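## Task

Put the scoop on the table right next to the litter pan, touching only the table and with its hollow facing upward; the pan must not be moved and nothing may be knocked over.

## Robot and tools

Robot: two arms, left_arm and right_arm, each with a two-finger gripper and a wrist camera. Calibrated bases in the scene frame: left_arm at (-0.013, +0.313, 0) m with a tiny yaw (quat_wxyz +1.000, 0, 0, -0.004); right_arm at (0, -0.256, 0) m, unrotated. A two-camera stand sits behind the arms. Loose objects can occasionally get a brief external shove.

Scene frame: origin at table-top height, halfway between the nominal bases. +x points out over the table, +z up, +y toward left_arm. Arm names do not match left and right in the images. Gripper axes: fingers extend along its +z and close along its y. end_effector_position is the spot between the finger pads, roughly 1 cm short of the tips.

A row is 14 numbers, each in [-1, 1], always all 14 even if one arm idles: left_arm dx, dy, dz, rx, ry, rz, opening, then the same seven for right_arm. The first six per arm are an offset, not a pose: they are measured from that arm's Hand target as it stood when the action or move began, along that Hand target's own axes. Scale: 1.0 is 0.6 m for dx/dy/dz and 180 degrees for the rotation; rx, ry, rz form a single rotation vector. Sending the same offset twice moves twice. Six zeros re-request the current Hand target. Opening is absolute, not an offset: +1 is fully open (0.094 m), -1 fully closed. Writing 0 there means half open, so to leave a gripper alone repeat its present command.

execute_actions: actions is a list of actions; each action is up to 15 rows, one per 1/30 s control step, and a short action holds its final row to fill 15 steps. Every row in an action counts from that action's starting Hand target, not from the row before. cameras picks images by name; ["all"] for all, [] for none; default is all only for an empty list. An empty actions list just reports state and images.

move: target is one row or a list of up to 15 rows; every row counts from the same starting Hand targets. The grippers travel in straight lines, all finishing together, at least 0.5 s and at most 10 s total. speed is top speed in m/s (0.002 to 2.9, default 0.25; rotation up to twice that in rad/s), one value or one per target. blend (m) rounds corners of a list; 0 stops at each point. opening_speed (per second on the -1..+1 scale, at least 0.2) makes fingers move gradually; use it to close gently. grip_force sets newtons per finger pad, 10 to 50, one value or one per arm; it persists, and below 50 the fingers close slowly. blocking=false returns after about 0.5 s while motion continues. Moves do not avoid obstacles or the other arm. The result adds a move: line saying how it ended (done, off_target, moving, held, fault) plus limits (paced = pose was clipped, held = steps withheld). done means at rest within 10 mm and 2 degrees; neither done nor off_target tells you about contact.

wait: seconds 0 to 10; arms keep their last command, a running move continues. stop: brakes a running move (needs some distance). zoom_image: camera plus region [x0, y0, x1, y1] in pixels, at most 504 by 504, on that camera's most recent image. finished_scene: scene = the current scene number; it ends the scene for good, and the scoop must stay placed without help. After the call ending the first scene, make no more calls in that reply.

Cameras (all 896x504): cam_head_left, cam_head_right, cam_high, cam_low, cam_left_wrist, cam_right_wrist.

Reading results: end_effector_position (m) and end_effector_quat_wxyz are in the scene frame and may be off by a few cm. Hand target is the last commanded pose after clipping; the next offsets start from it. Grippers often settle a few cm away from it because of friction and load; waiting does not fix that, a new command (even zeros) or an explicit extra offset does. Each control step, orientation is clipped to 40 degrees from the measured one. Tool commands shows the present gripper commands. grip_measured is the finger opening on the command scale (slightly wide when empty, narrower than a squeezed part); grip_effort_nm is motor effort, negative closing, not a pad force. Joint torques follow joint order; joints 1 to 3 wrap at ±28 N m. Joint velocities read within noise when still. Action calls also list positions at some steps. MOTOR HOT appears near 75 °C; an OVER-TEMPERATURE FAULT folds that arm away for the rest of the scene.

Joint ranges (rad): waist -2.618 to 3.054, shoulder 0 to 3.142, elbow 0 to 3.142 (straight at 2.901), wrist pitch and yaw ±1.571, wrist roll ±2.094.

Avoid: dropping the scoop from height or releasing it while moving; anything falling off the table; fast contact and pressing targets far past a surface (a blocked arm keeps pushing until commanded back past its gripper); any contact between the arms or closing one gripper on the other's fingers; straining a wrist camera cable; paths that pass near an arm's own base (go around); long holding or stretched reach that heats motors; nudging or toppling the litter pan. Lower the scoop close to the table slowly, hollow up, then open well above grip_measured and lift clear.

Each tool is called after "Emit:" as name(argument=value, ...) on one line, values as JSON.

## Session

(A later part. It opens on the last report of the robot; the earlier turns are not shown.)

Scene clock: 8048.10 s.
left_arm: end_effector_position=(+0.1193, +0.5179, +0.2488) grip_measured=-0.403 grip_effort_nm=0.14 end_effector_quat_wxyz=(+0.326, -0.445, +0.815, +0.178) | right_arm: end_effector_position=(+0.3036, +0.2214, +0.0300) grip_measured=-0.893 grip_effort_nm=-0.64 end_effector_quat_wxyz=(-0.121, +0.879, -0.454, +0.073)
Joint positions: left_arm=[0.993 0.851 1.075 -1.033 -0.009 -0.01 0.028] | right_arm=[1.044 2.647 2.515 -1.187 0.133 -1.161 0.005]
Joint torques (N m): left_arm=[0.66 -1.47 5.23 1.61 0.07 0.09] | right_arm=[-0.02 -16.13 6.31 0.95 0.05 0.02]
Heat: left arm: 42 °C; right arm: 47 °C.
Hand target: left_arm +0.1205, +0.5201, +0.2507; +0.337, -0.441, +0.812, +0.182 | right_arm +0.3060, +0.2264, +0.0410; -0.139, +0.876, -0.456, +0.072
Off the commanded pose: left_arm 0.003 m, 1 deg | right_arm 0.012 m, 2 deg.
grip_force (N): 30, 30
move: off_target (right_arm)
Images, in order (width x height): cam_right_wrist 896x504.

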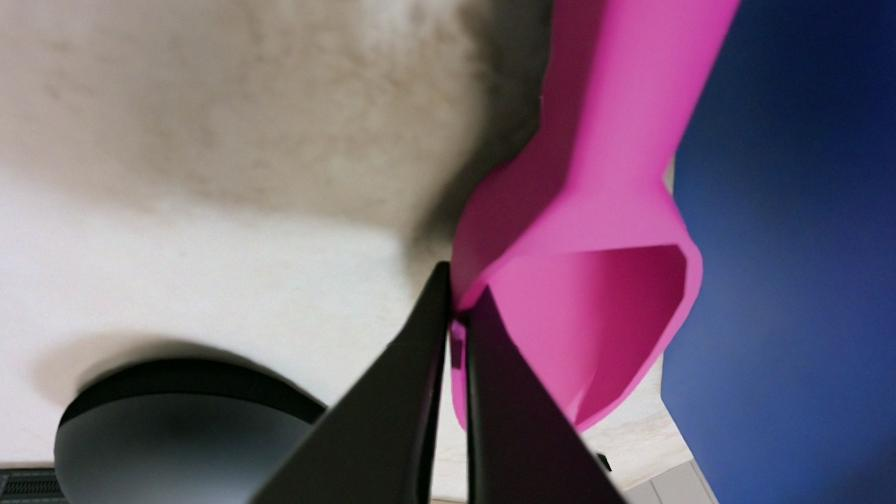

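Emit:
execute_actions(actions=[], cameras=["cam_high","cam_right_wrist","cam_head_left"])

Emit:
zoom_image(camera="cam_high", region=[360, 180, 500, 290])

Emit:
zoom_image(camera="cam_head_left", region=[280, 160, 460, 320])

Scene clock: 8072.20 s.
left_arm: end_effector_position=(+0.1193, +0.5179, +0.2488) grip_measured=-0.403 grip_effort_nm=0.14 end_effector_quat_wxyz=(+0.326, -0.445, +0.815, +0.178) | right_arm: end_effector_position=(+0.3036, +0.2214, +0.0300) grip_measured=-0.893 grip_effort_nm=-0.67 end_effector_quat_wxyz=(-0.121, +0.879, -0.454, +0.073)
Joint positions: left_arm=[0.993 0.851 1.075 -1.033 -0.009 -0.01 0.028] | right_arm=[1.044 2.647 2.515 -1.187 0.133 -1.161 0.005]
Joint velocities: within noise
Joint torques (N m): left_arm=[0.66 -1.43 5.22 1.6 0.07 0.09] | right_arm=[-0.01 -16.05 6.26 0.93 0.06 0.02]
Heat: left arm: 42 °C; right arm: 50 °C.
Hand target: left_arm +0.1205, +0.5201, +0.2507; +0.337, -0.441, +0.812, +0.182 | right_arm +0.3060, +0.2264, +0.0410; -0.139, +0.876, -0.456, +0.072
Tool commands: left_gripper/opening=-0.4 right_gripper/opening=-1.0
Off the commanded pose: left_arm 0.003 m, 1 deg | right_arm 0.012 m, 2 deg.
grip_force (N): 30, 30
Images, in order (width x height): cam_head_left 896x504, cam_high 896x504, cam_right_wrist 896x504.

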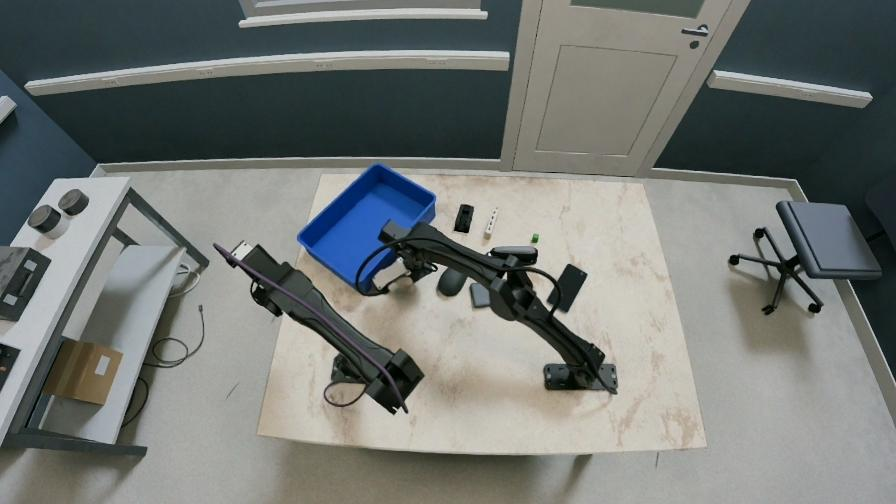

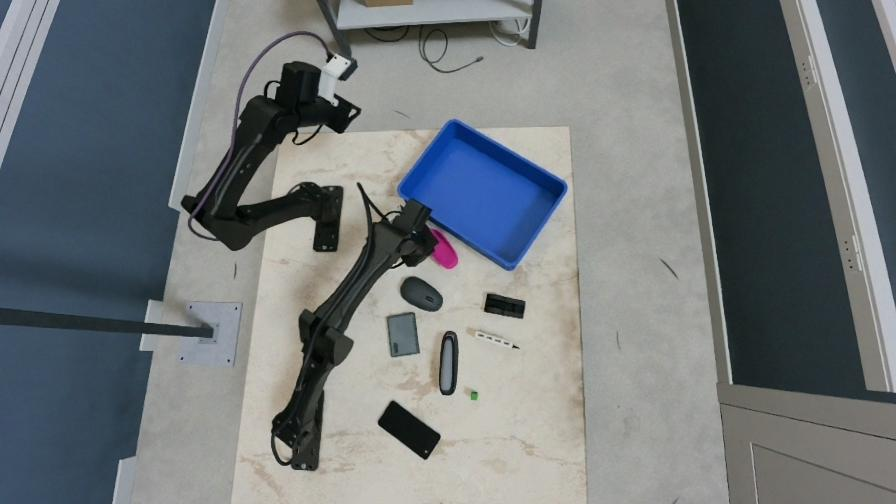

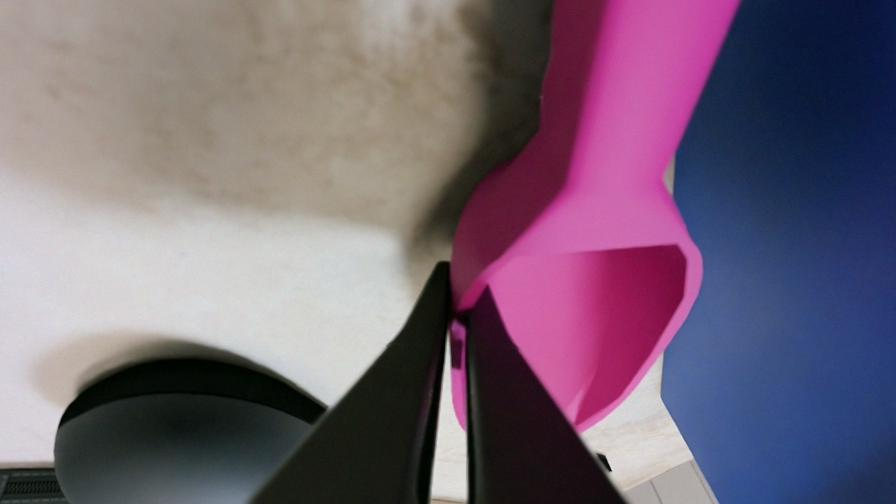

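Scaled by 3.600.

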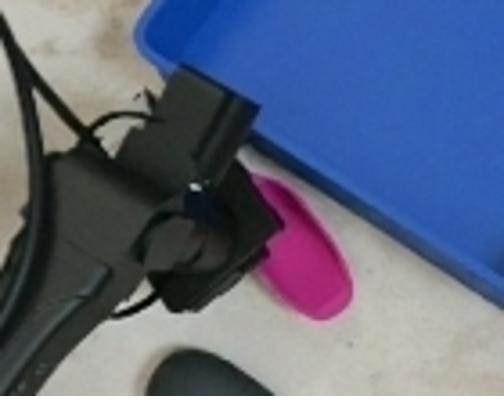

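Scaled by 2.800.

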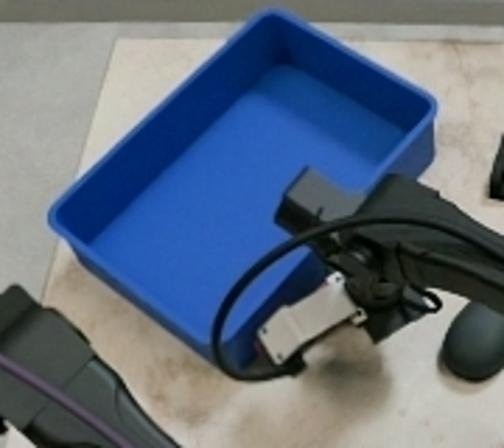

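Emit:
move(target=[[0,0,0,0,0,0,-0.4,0.013,0.0315,-0.0313,0,0,0,-1],[0,0,0,0,0,0,-0.4,0.0239,0.0179,-0.1636,0,0,0,-1],[0,0,0,0,0,0,-0.4,0.2638,0.0729,-0.215,-0.1455,-0.0196,-0.2799,-1],[0,0,0,0,0,0,-0.4,0.5942,0.1767,-0.249,-0.2337,0.1097,-0.5639,-1],[0,0,0,0,0,0,-0.4,0.9095,0.3388,-0.267,-0.1805,0.3547,-0.7606,-1]], speed=[0.06,0.15,0.3,0.3,0.3], blend=[0.005,0.02,0.03,0.03,0], cameras=["cam_high","cam_right_wrist","cam_low"])

Scene clock: 8130.80 s.
left_arm: end_effector_position=(+0.1193, +0.5179, +0.2488) grip_measured=-0.403 grip_effort_nm=0.14 end_effector_quat_wxyz=(+0.326, -0.445, +0.815, +0.178) | right_arm: end_effector_position=(+0.4163, -0.3560, +0.1368) grip_measured=-0.893 grip_effort_nm=-0.66 end_effector_quat_wxyz=(+0.672, +0.708, -0.078, +0.204)
Joint positions: left_arm=[0.993 0.851 1.075 -1.033 -0.009 -0.01 0.028] | right_arm=[0.195 2.362 1.671 -1.548 1.554 -2.069 0.005]
Joint torques (N m): left_arm=[0.66 -1.47 5.3 1.6 0.06 0.09] | right_arm=[-0.96 -8.2 5.41 -0.77 0.83 -0.14]
Heat: left arm: 42 °C; right arm: 52 °C.
Hand target: left_arm +0.1205, +0.5201, +0.2507; +0.337, -0.441, +0.812, +0.182 | right_arm +0.4203, -0.3598, +0.1305; +0.590, +0.704, +0.241, +0.314
Off the commanded pose: left_arm 0.003 m, 1 deg | right_arm 0.008 m, 89 deg; orientation clipped.
joint sent to its limit (right arm) — joint 4 (wrist pitch), lower limit; joint 5 (wrist yaw), upper limit; joint 6 (wrist roll), lower limit. The joint targets are off in orientation, not in position.
grip_force (N): 30, 30
move: off_target (right_arm); limits=paced
Images, in order (width x height): cam_high 896x504, cam_low 896x504, cam_right_wrist 896x504.

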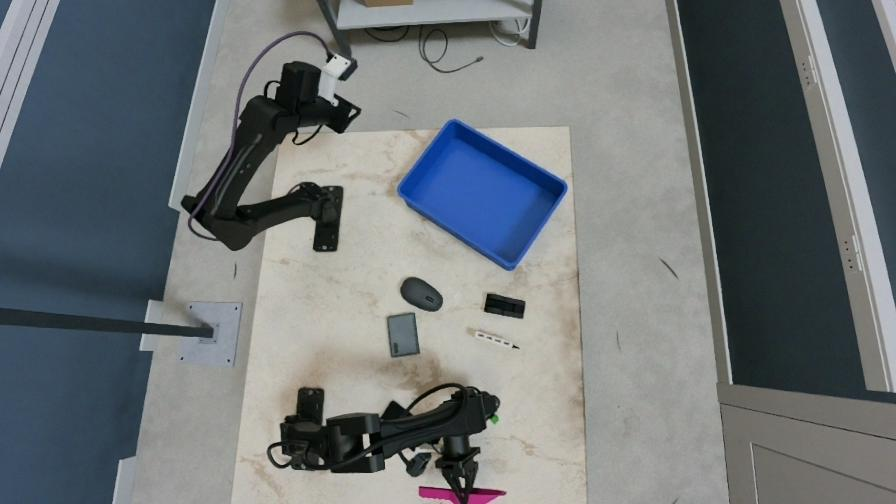

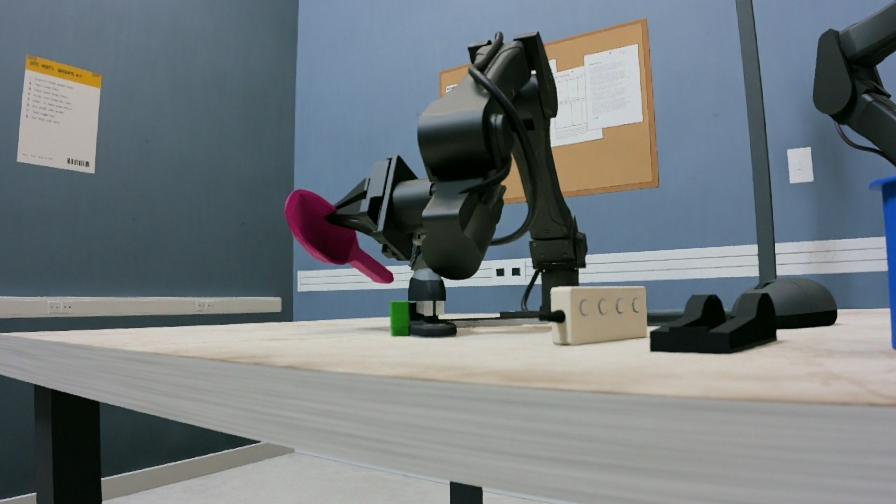

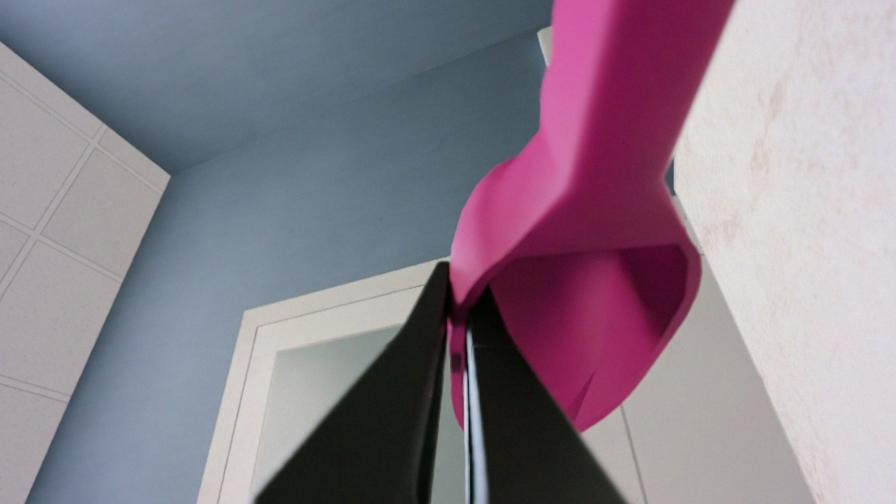

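Emit:
move(target=[[0,0,0,0,0,0,-0.4,0.0584,0.0096,-0.2851,0.0535,-0.3501,0.2964,-1],[0,0,0,0,0,0,-0.4,0.2739,-0.0306,-0.4907,0.2143,-0.4935,0.5046,-1]], speed=[0.25,0.25], blend=[0.02,0], cameras=["cam_high","cam_right_wrist","cam_low"])

Scene clock: 8211.13 s.
left_arm: end_effector_position=(+0.1193, +0.5179, +0.2488) grip_measured=-0.403 grip_effort_nm=0.14 end_effector_quat_wxyz=(+0.326, -0.445, +0.815, +0.178) | right_arm: end_effector_position=(+0.3188, -0.0469, +0.1677) grip_measured=-0.894 grip_effort_nm=-0.66 end_effector_quat_wxyz=(-0.003, +0.783, -0.622, +0.010)
Joint positions: left_arm=[0.993 0.851 1.075 -1.033 -0.009 -0.01 0.028] | right_arm=[0.585 2.015 2.021 -1.564 0.017 -1.214 0.005]
Joint torques (N m): left_arm=[0.66 -1.44 5.2 1.62 0.08 0.1] | right_arm=[0.53 -8.5 8.38 0.23 -0.2 0.05]
Heat: left arm: 42 °C; right arm: 46 °C.
Hand target: left_arm +0.1205, +0.5201, +0.2507; +0.337, -0.441, +0.812, +0.182 | right_arm +0.3201, -0.0398, +0.1701; +0.000, +0.782, -0.623, -0.001
Off the commanded pose: left_arm 0.003 m, 1 deg | right_arm 0.008 m, 1 deg.
joint sent to its limit (right arm) — joint 4 (wrist pitch), lower limit. The joint targets still meet the commanded pose.
grip_force (N): 30, 30
move: done
Images, in order (width x height): cam_high 896x504, cam_low 896x504, cam_right_wrist 896x504.

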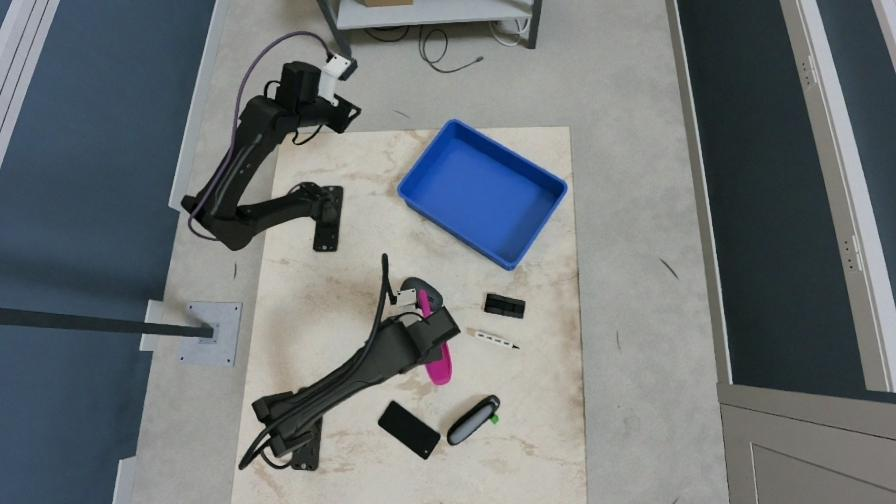

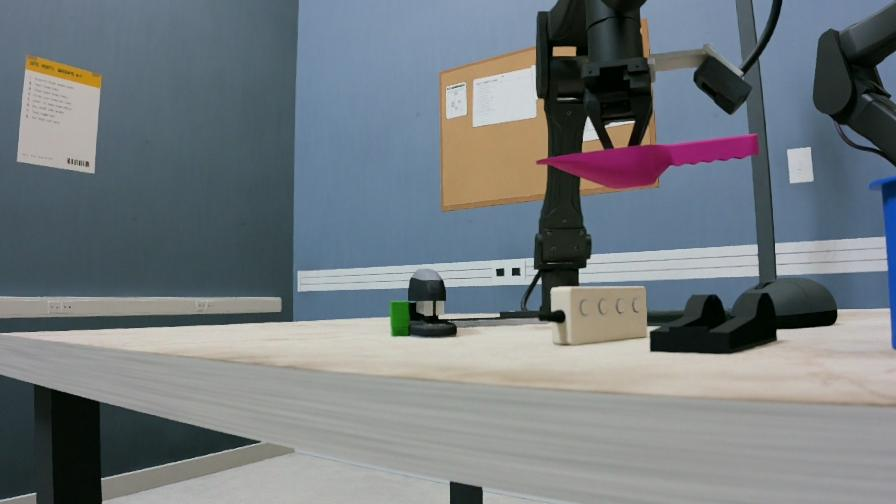

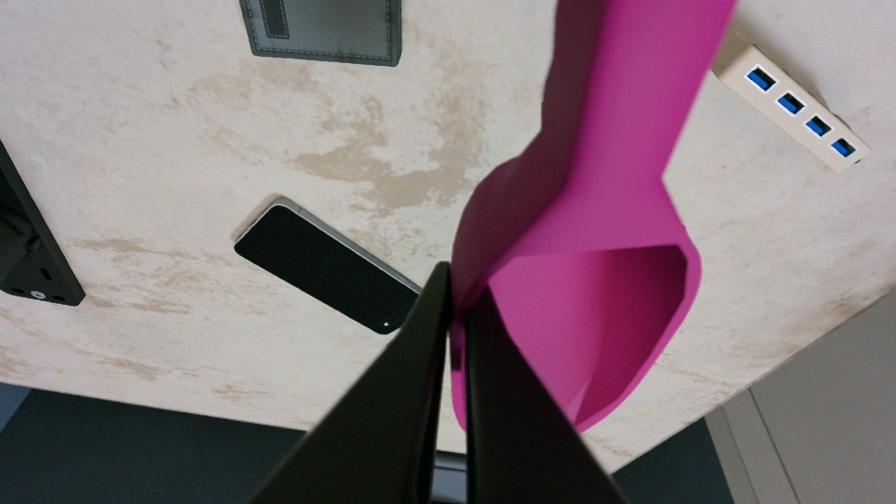

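Emit:
execute_actions(actions=[], cameras=["cam_high", "cam_right_wrist"])

Scene clock: 8335.60 s.
left_arm: end_effector_position=(+0.1193, +0.5179, +0.2488) grip_measured=-0.403 grip_effort_nm=0.14 end_effector_quat_wxyz=(+0.326, -0.445, +0.815, +0.178) | right_arm: end_effector_position=(+0.3188, -0.0469, +0.1677) grip_measured=-0.894 grip_effort_nm=-0.66 end_effector_quat_wxyz=(-0.003, +0.783, -0.622, +0.010)
Joint positions: left_arm=[0.993 0.851 1.075 -1.033 -0.009 -0.01 0.028] | right_arm=[0.585 2.015 2.021 -1.564 0.017 -1.214 0.005]
Joint velocities: within noise
Joint torques (N m): left_arm=[0.66 -1.44 5.22 1.61 0.09 0.1] | right_arm=[0.55 -8.46 8.38 0.25 -0.19 0.05]
Heat: left arm: 42 °C; right arm: 43 °C.
Hand target: left_arm +0.1205, +0.5201, +0.2507; +0.337, -0.441, +0.812, +0.182 | right_arm +0.3201, -0.0398, +0.1701; +0.000, +0.782, -0.623, -0.001
Tool commands: left_gripper/opening=-0.4 right_gripper/opening=-1.0
Off the commanded pose: left_arm 0.003 m, 1 deg | right_arm 0.008 m, 1 deg.
grip_force (N): 30, 30
Images, in order (width x height): cam_high 896x504, cam_right_wrist 896x504.

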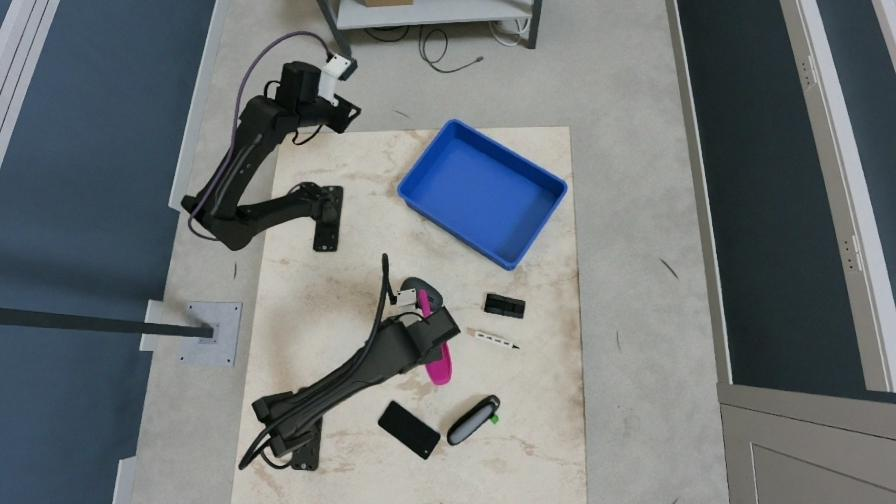

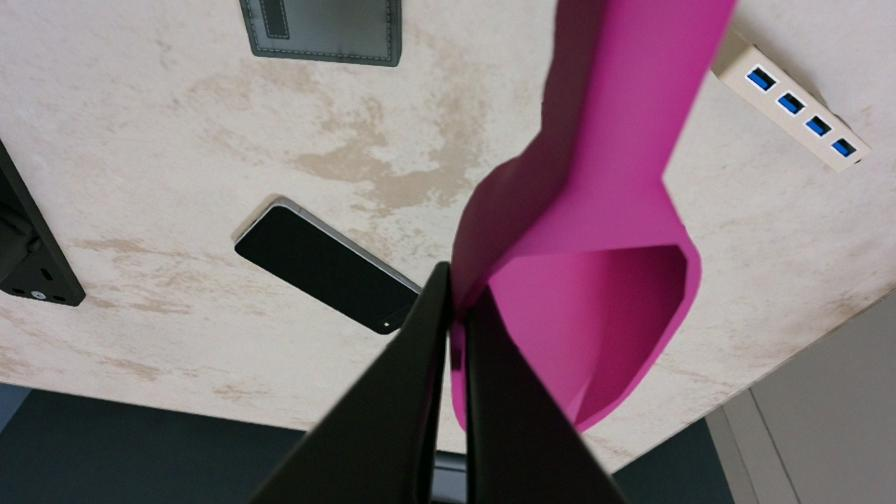

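Emit:
move(target=[[0,0,0,0,0,0,-0.4,-0.412,-0.0302,0.10,0.0957,-0.0358,-0.2259,-1]], speed=0.2, cameras=["cam_high", "cam_right_wrist"])

Scene clock: 8407.30 s.
left_arm: end_effector_position=(+0.1193, +0.5179, +0.2488) grip_measured=-0.403 grip_effort_nm=0.14 end_effector_quat_wxyz=(+0.326, -0.445, +0.815, +0.178) | right_arm: end_effector_position=(+0.2799, +0.1988, +0.1097) grip_measured=-0.894 grip_effort_nm=-0.66 end_effector_quat_wxyz=(-0.142, +0.939, -0.309, +0.049)
Joint positions: left_arm=[0.993 0.851 1.075 -1.033 -0.009 -0.01 0.028] | right_arm=[1.027 2.39 2.35 -1.231 0.032 -1.484 0.005]
Joint torques (N m): left_arm=[0.65 -1.43 5.3 1.6 0.08 0.09] | right_arm=[0.02 -11.38 9.11 0.85 -0.04 -0.06]
Heat: left arm: 42 °C; right arm: 42 °C.
Hand target: left_arm +0.1205, +0.5201, +0.2507; +0.337, -0.441, +0.812, +0.182 | right_arm +0.2823, +0.2052, +0.1103; -0.149, +0.939, -0.306, +0.048
Off the commanded pose: left_arm 0.003 m, 1 deg | right_arm 0.007 m, 1 deg.
grip_force (N): 30, 30
move: done
Images, in order (width x height): cam_high 896x504, cam_right_wrist 896x504.

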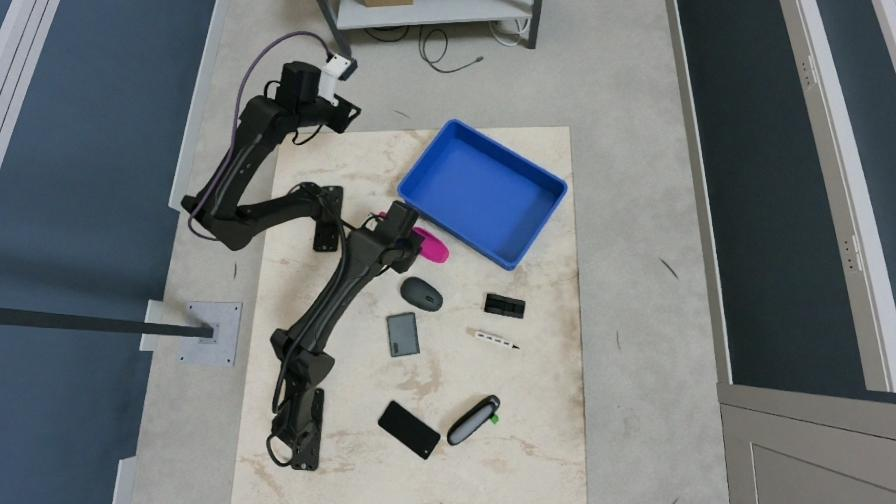

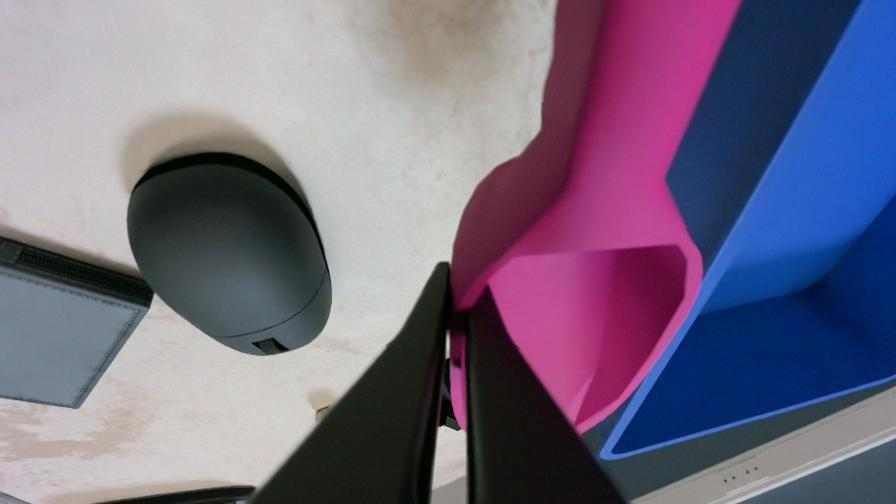

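Emit:
zoom_image(camera="cam_high", region=[360, 100, 580, 290])

Scaled by 2.291.

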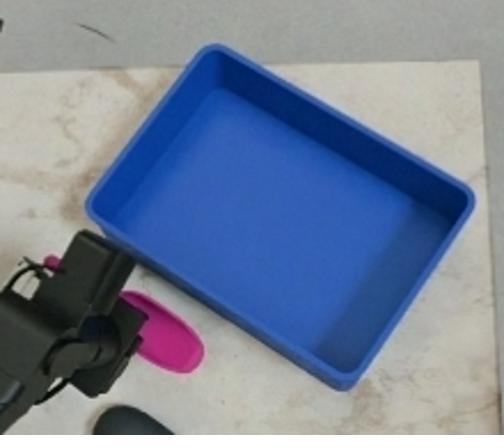

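Emit:
move(target=[[0,0,0,0,0,0,-0.4,0,0.0162,0.0823,0,0,0,-1],[0,0,0,0,0,0,-0.4,0,0.0198,0.115,0,0,0,-1]], speed=[0.1, 0.04], blend=[0.005, 0], cameras=["cam_high", "cam_right_wrist"])

Scene clock: 8433.07 s.
left_arm: end_effector_position=(+0.1193, +0.5179, +0.2488) grip_measured=-0.403 grip_effort_nm=0.14 end_effector_quat_wxyz=(+0.326, -0.445, +0.815, +0.178) | right_arm: end_effector_position=(+0.2867, +0.2102, +0.0492) grip_measured=-0.894 grip_effort_nm=-0.66 end_effector_quat_wxyz=(-0.148, +0.938, -0.308, +0.051)
Joint positions: left_arm=[0.993 0.851 1.075 -1.033 -0.009 -0.01 0.028] | right_arm=[1.027 2.418 2.155 -0.994 0.032 -1.486 0.005]
Joint torques (N m): left_arm=[0.69 -1.46 5.19 1.61 0.07 0.09] | right_arm=[-0.14 -11.75 6.58 1.08 -0.05 -0.08]
Heat: left arm: 42 °C; right arm: 44 °C.
Hand target: left_arm +0.1205, +0.5201, +0.2507; +0.337, -0.441, +0.812, +0.182 | right_arm +0.2881, +0.2133, +0.0411; -0.149, +0.939, -0.306, +0.048
Off the commanded pose: left_arm 0.003 m, 1 deg | right_arm 0.009 m, 0 deg.
grip_force (N): 30, 30
move: done
Images, in order (width x height): cam_high 896x504, cam_right_wrist 896x504.

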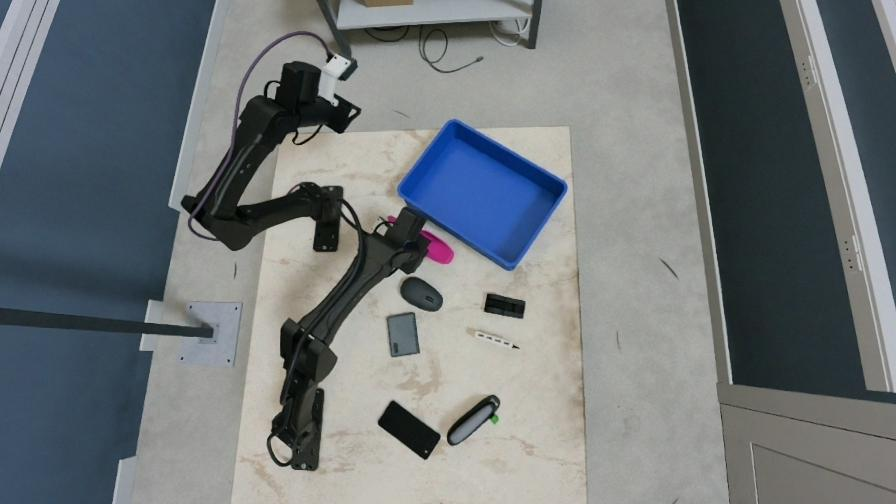

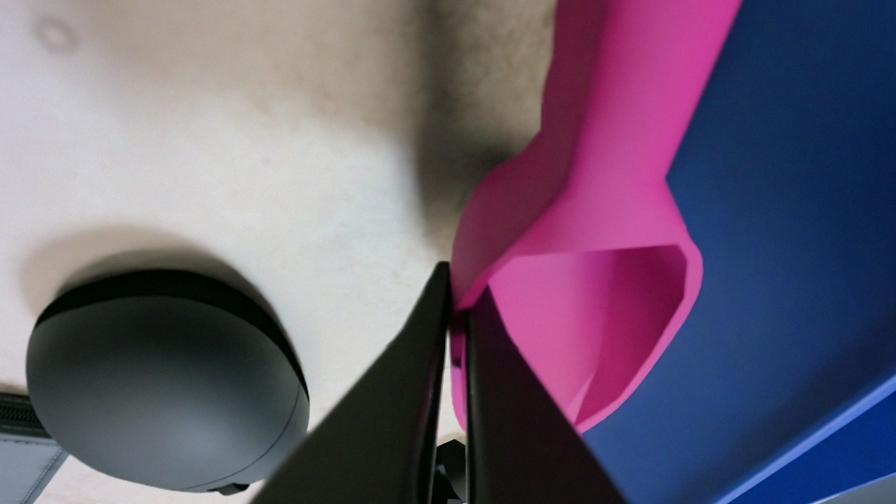

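Emit:
move(target=[[0,0,0,0,0,0,-0.4,0,0.0041,0.0127,0,0,0,-1]], speed=0.03, cameras=["cam_right_wrist"])

Scene clock: 8440.37 s.
left_arm: end_effector_position=(+0.1193, +0.5179, +0.2488) grip_measured=-0.403 grip_effort_nm=0.14 end_effector_quat_wxyz=(+0.326, -0.445, +0.815, +0.178) | right_arm: end_effector_position=(+0.2871, +0.2108, +0.0429) grip_measured=-0.894 grip_effort_nm=-0.67 end_effector_quat_wxyz=(-0.150, +0.938, -0.308, +0.051)
Joint positions: left_arm=[0.993 0.851 1.075 -1.033 -0.009 -0.01 0.028] | right_arm=[1.027 2.418 2.129 -0.965 0.032 -1.486 0.005]
Joint torques (N m): left_arm=[0.68 -1.46 5.22 1.61 0.1 0.08] | right_arm=[-0.16 -11.64 6.45 1.08 -0.04 -0.06]
Heat: left arm: 42 °C; right arm: 44 °C.
Hand target: left_arm +0.1205, +0.5201, +0.2507; +0.337, -0.441, +0.812, +0.182 | right_arm +0.2882, +0.2134, +0.0331; -0.149, +0.939, -0.306, +0.048
Off the commanded pose: left_arm 0.003 m, 1 deg | right_arm 0.010 m, 0 deg.
grip_force (N): 30, 30
move: done
Images, in order (width x height): cam_right_wrist 896x504.

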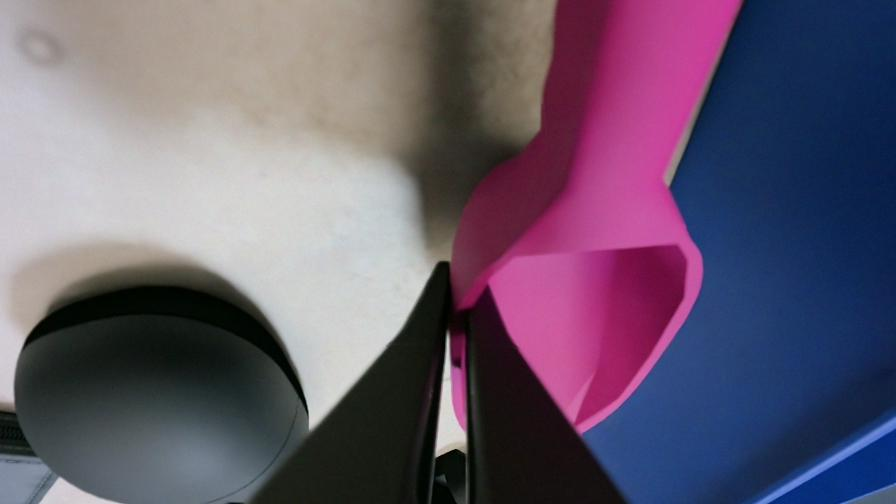

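Emit:
move(target=[[0,0,0,0,0,0,-0.4,0,0.0036,0.0111,0,0,0,-1]], speed=0.03, cameras=["cam_right_wrist"])

Scene clock: 8443.73 s.
left_arm: end_effector_position=(+0.1193, +0.5179, +0.2488) grip_measured=-0.403 grip_effort_nm=0.14 end_effector_quat_wxyz=(+0.326, -0.445, +0.815, +0.178) | right_arm: end_effector_position=(+0.2873, +0.2111, +0.0375) grip_measured=-0.894 grip_effort_nm=-0.66 end_effector_quat_wxyz=(-0.152, +0.938, -0.307, +0.051)
Joint positions: left_arm=[0.993 0.851 1.075 -1.033 -0.009 -0.01 0.028] | right_arm=[1.027 2.418 2.107 -0.939 0.032 -1.486 0.005]
Joint torques (N m): left_arm=[0.68 -1.47 5.27 1.61 0.08 0.09] | right_arm=[-0.14 -11.38 6.43 1.1 -0.05 -0.08]
Heat: left arm: 42 °C; right arm: 45 °C.
Hand target: left_arm +0.1205, +0.5201, +0.2507; +0.337, -0.441, +0.812, +0.182 | right_arm +0.2882, +0.2135, +0.0262; -0.149, +0.939, -0.306, +0.048
Off the commanded pose: left_arm 0.003 m, 1 deg | right_arm 0.012 m, 1 deg.
grip_force (N): 30, 30
move: off_target (right_arm)
Images, in order (width x height): cam_right_wrist 896x504.

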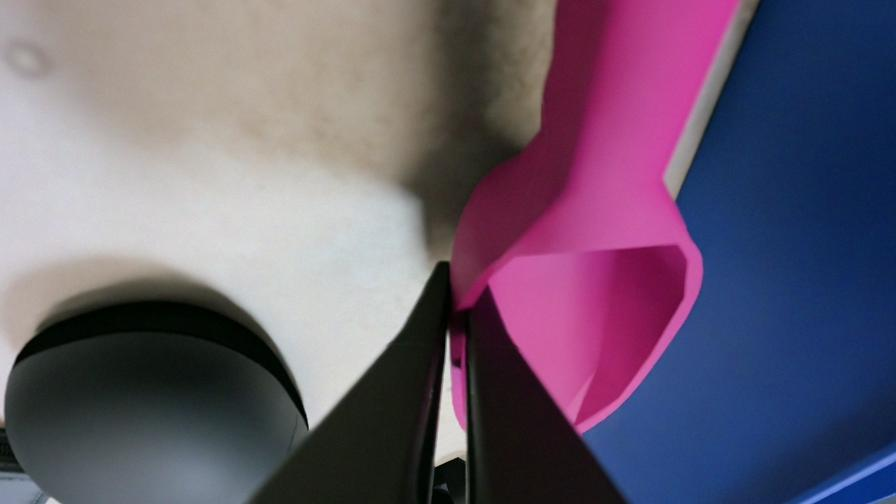

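Emit:
move(target=[[0,0,0,0,0,0,-0.4,0,0.0036,0.0111,0,0,0,-1]], speed=0.03, cameras=["cam_right_wrist", "cam_high"])

Scene clock: 8447.73 s.
left_arm: end_effector_position=(+0.1193, +0.5179, +0.2488) grip_measured=-0.403 grip_effort_nm=0.14 end_effector_quat_wxyz=(+0.326, -0.445, +0.815, +0.178) | right_arm: end_effector_position=(+0.2873, +0.2111, +0.0285) grip_measured=-0.894 grip_effort_nm=-0.66 end_effector_quat_wxyz=(-0.150, +0.938, -0.307, +0.051)
Joint positions: left_arm=[0.993 0.851 1.075 -1.033 -0.009 -0.01 0.028] | right_arm=[1.027 2.426 2.086 -0.913 0.032 -1.486 0.005]
Joint torques (N m): left_arm=[0.66 -1.48 5.26 1.59 0.09 0.09] | right_arm=[-0.12 -11.75 6.48 1.06 -0.05 -0.07]
Heat: left arm: 42 °C; right arm: 45 °C.
Hand target: left_arm +0.1205, +0.5201, +0.2507; +0.337, -0.441, +0.812, +0.182 | right_arm +0.2882, +0.2135, +0.0191; -0.149, +0.939, -0.306, +0.048
Off the commanded pose: left_arm 0.003 m, 1 deg | right_arm 0.010 m, 0 deg.
grip_force (N): 30, 30
move: done
Images, in order (width x height): cam_high 896x504, cam_right_wrist 896x504.

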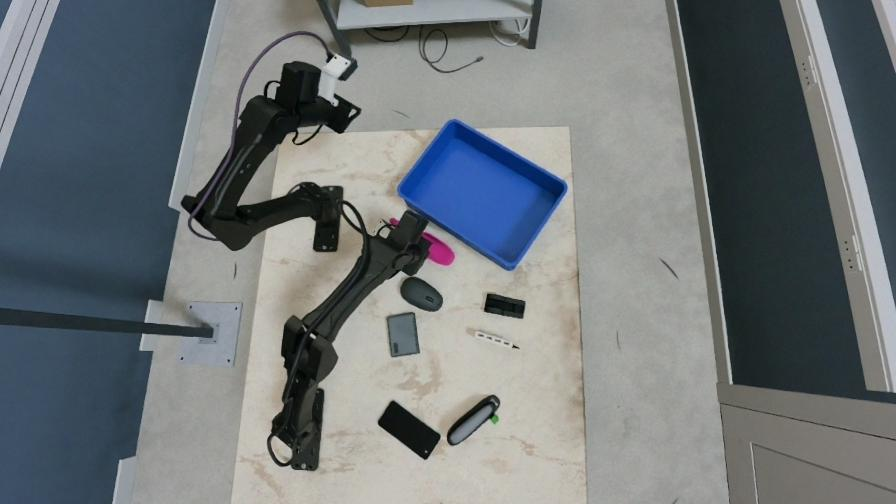

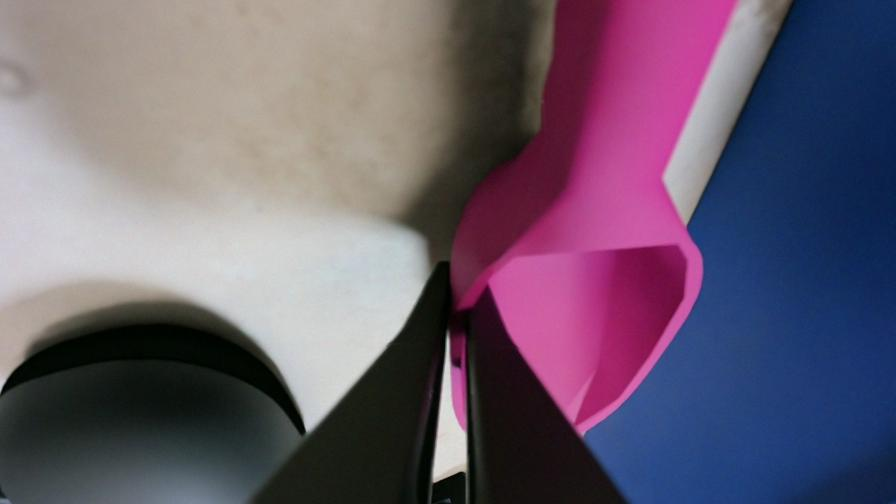

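Emit:
move(target=[[0,0,0,0,0,0,-0.4,0,0.0031,0.0095,0,0,0,-1]], speed=0.03, cameras=["cam_right_wrist"])

Scene clock: 8451.43 s.
left_arm: end_effector_position=(+0.1193, +0.5179, +0.2488) grip_measured=-0.403 grip_effort_nm=0.14 end_effector_quat_wxyz=(+0.326, -0.445, +0.815, +0.178) | right_arm: end_effector_position=(+0.2892, +0.2142, +0.0273) grip_measured=-0.894 grip_effort_nm=-0.66 end_effector_quat_wxyz=(-0.158, +0.937, -0.307, +0.053)
Joint positions: left_arm=[0.993 0.851 1.075 -1.033 -0.009 -0.01 0.028] | right_arm=[1.027 2.426 2.076 -0.888 0.032 -1.486 0.005]
Joint torques (N m): left_arm=[0.62 -1.51 5.24 1.62 0.1 0.09] | right_arm=[-0.16 -11.48 5.89 1 -0.05 -0.07]
Heat: left arm: 42 °C; right arm: 44 °C.
Hand target: left_arm +0.1205, +0.5201, +0.2507; +0.337, -0.441, +0.812, +0.182 | right_arm +0.2881, +0.2135, +0.0131; -0.149, +0.939, -0.306, +0.048
Off the commanded pose: left_arm 0.003 m, 1 deg | right_arm 0.014 m, 1 deg.
grip_force (N): 30, 30
move: off_target (right_arm)
Images, in order (width x height): cam_right_wrist 896x504.

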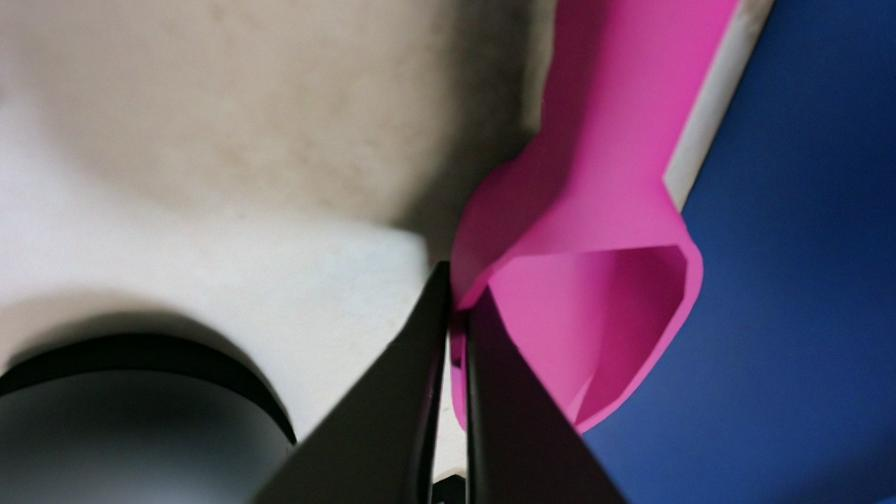

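Emit:
move(target=[[0,0,0,0,0,0,-0.4,0,-0.0031,-0.0095,0,0,0,-1],[0,0,0,0,0,0,-0.4,0,-0.0031,-0.0095,0,0,0,-0.45],[0,0,0,0,0,0,-0.4,0,-0.0031,-0.1095,0,0,0,-0.45]], speed=[0.05, 0.05, 0.07], opening_speed=0.25, cameras=["cam_high", "cam_right_wrist"])

Scene clock: 8459.73 s.
left_arm: end_effector_position=(+0.1193, +0.5179, +0.2488) grip_measured=-0.403 grip_effort_nm=0.14 end_effector_quat_wxyz=(+0.326, -0.445, +0.815, +0.178) | right_arm: end_effector_position=(+0.2745, +0.1895, +0.0373) grip_measured=-0.452 grip_effort_nm=0.10 end_effector_quat_wxyz=(-0.112, +0.944, -0.309, +0.043)
Joint positions: left_arm=[0.993 0.851 1.075 -1.033 -0.009 -0.01 0.028] | right_arm=[1.027 2.389 2.076 -1.02 0.033 -1.486 0.026]
Joint torques (N m): left_arm=[0.64 -1.52 5.26 1.61 0.06 0.09] | right_arm=[0.18 -18.63 8.73 0.61 -0.05 -0.04]
Heat: left arm: 42 °C; right arm: 44 °C.
Hand target: left_arm +0.1205, +0.5201, +0.2507; +0.337, -0.441, +0.812, +0.182 | right_arm +0.2773, +0.1983, +0.0762; -0.149, +0.939, -0.306, +0.048
Off the commanded pose: left_arm 0.003 m, 1 deg | right_arm 0.040 m, 4 deg.
grip_force (N): 30, 30
move: off_target (right_arm)
Images, in order (width x height): cam_high 896x504, cam_right_wrist 896x504.

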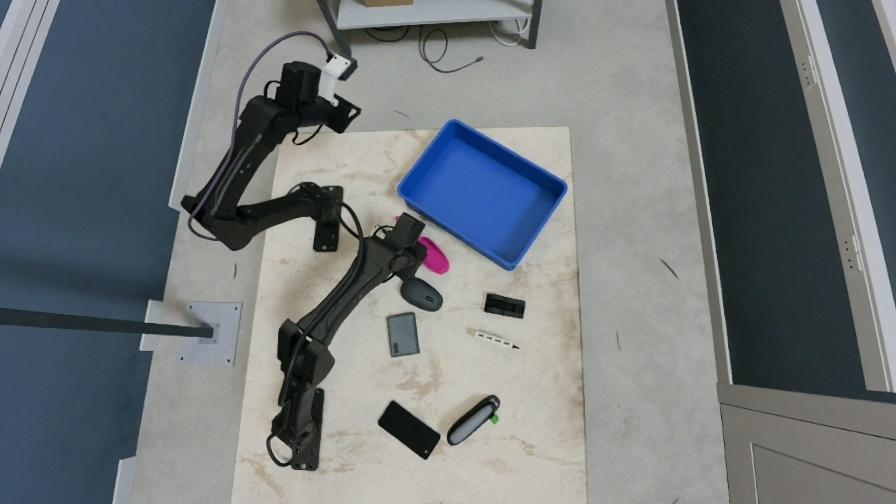

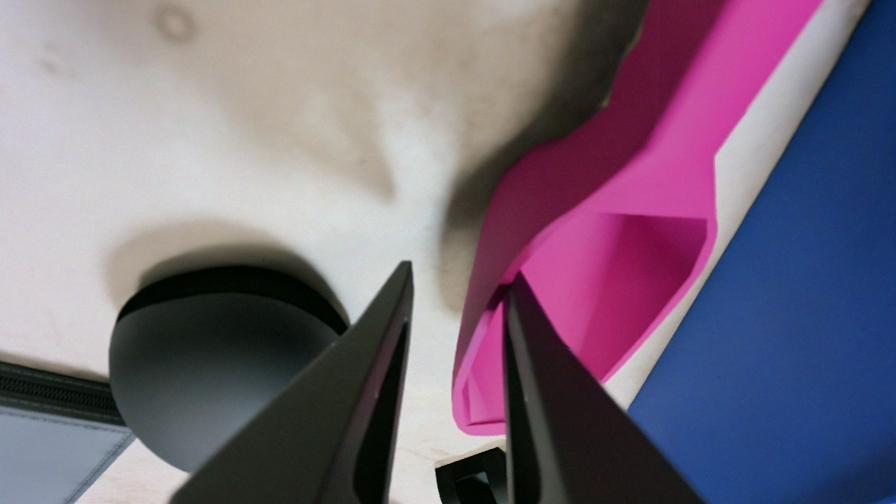

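Emit:
move(target=[[0,0,0,0,0,0,-0.4,0,-0.05,-0.10,0,0,0,-0.45]], speed=0.15, cameras=["cam_high", "cam_right_wrist"])

Scene clock: 8466.97 s.
left_arm: end_effector_position=(+0.1193, +0.5179, +0.2488) grip_measured=-0.403 grip_effort_nm=0.14 end_effector_quat_wxyz=(+0.326, -0.445, +0.815, +0.178) | right_arm: end_effector_position=(+0.2830, +0.2034, +0.1491) grip_measured=-0.452 grip_effort_nm=0.10 end_effector_quat_wxyz=(-0.154, +0.938, -0.307, +0.053)
Joint positions: left_arm=[0.993 0.851 1.075 -1.033 -0.009 -0.01 0.028] | right_arm=[1.027 2.516 2.741 -1.471 0.033 -1.486 0.026]
Joint torques (N m): left_arm=[0.75 -1.47 5.27 1.6 0.09 0.08] | right_arm=[-0.02 -10.85 8.27 0.8 -0.07 -0.06]
Heat: left arm: 42 °C; right arm: 45 °C.
Hand target: left_arm +0.1205, +0.5201, +0.2507; +0.337, -0.441, +0.812, +0.182 | right_arm +0.2832, +0.2064, +0.1426; -0.149, +0.939, -0.306, +0.048
Off the commanded pose: left_arm 0.003 m, 1 deg | right_arm 0.007 m, 1 deg.
grip_force (N): 30, 30
move: done
Images, in order (width x height): cam_high 896x504, cam_right_wrist 896x504.

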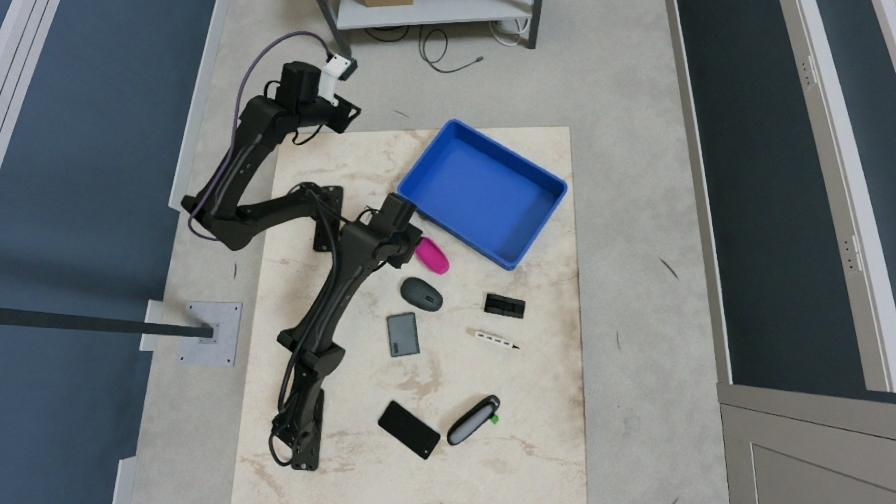

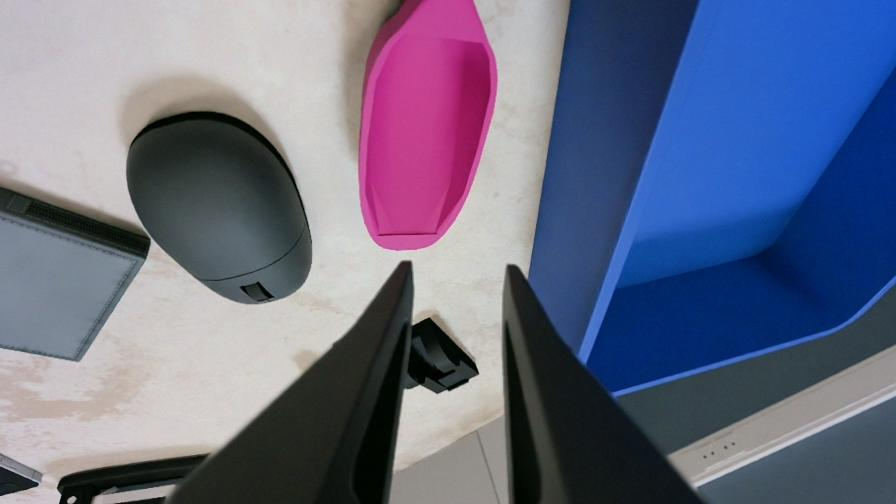

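Emit:
move(target=[[0,0,0,0,0,0,-0.4,0,0.2233,-0.1198,0.2444,0,0,-0.05]], speed=0.3, cameras=["cam_high", "cam_right_wrist", "cam_low"])

Scene clock: 8632.60 s.
left_arm: end_effector_position=(+0.1193, +0.5179, +0.2488) grip_measured=-0.403 grip_effort_nm=0.14 end_effector_quat_wxyz=(+0.326, -0.445, +0.815, +0.178) | right_arm: end_effector_position=(+0.1966, +0.0816, +0.1578) grip_measured=-0.052 grip_effort_nm=0.10 end_effector_quat_wxyz=(-0.471, +0.825, -0.268, +0.159)
Joint positions: left_arm=[0.993 0.851 1.075 -1.033 -0.009 -0.01 0.028] | right_arm=[1.112 1.257 0.674 0.046 0.156 -1.49 0.045]
Joint torques (N m): left_arm=[0.68 -1.48 5.2 1.59 0.08 0.1] | right_arm=[0.76 -5.75 7.04 2.05 0.05 0.02]
Heat: left arm: 42 °C; right arm: 44 °C.
Hand target: left_arm +0.1205, +0.5201, +0.2507; +0.337, -0.441, +0.812, +0.182 | right_arm +0.1952, +0.0854, +0.1695; -0.490, +0.815, -0.266, +0.159
Off the commanded pose: left_arm 0.003 m, 1 deg | right_arm 0.012 m, 2 deg.
grip_force (N): 30, 30
move: off_target (right_arm)
Images, in order (width x height): cam_high 896x504, cam_low 896x504, cam_right_wrist 896x504.

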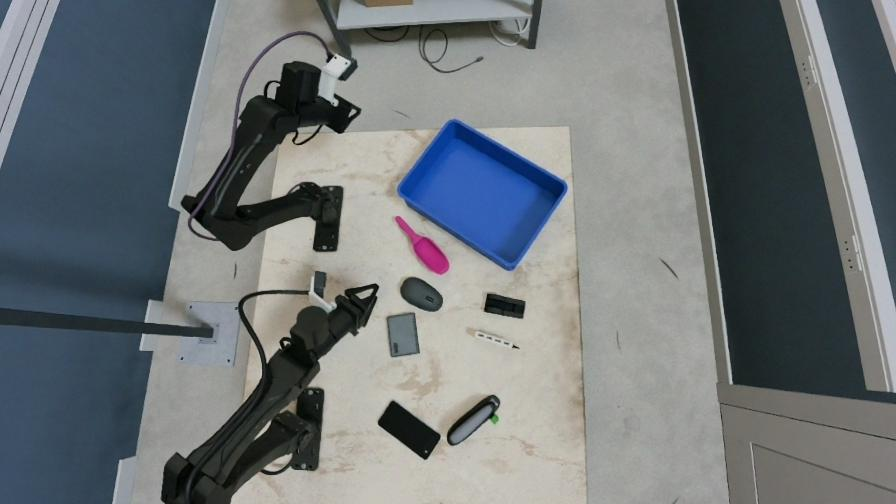

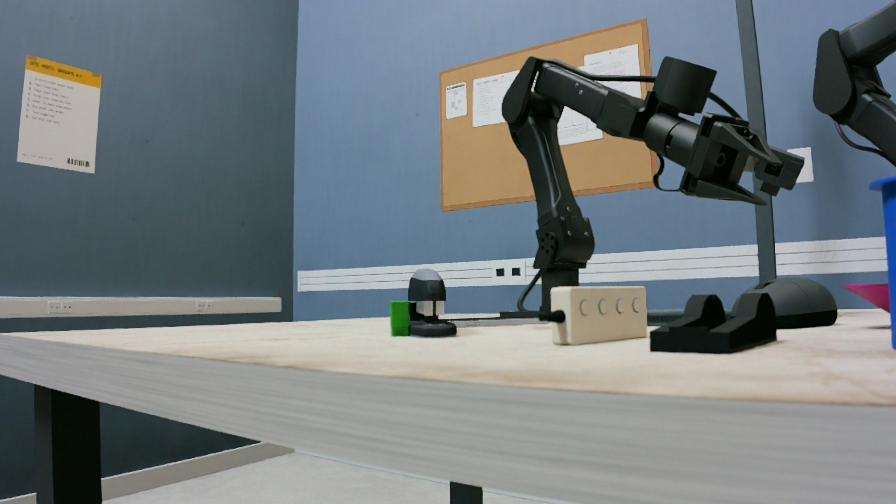

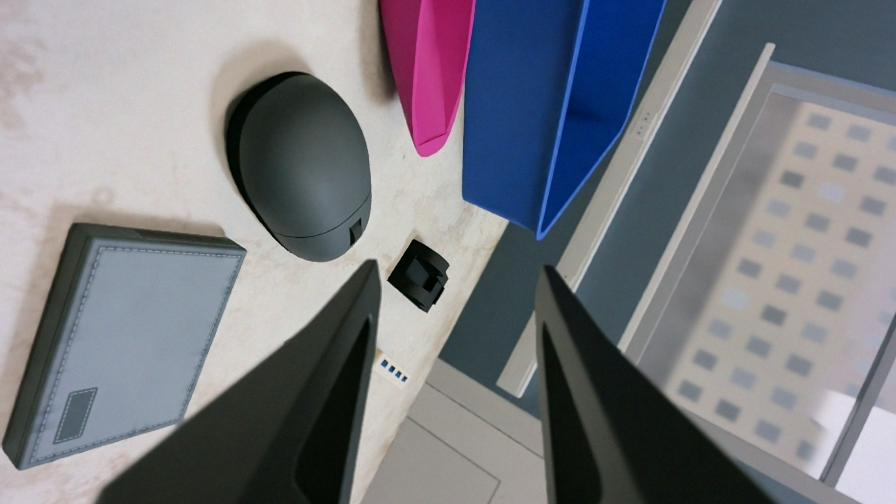

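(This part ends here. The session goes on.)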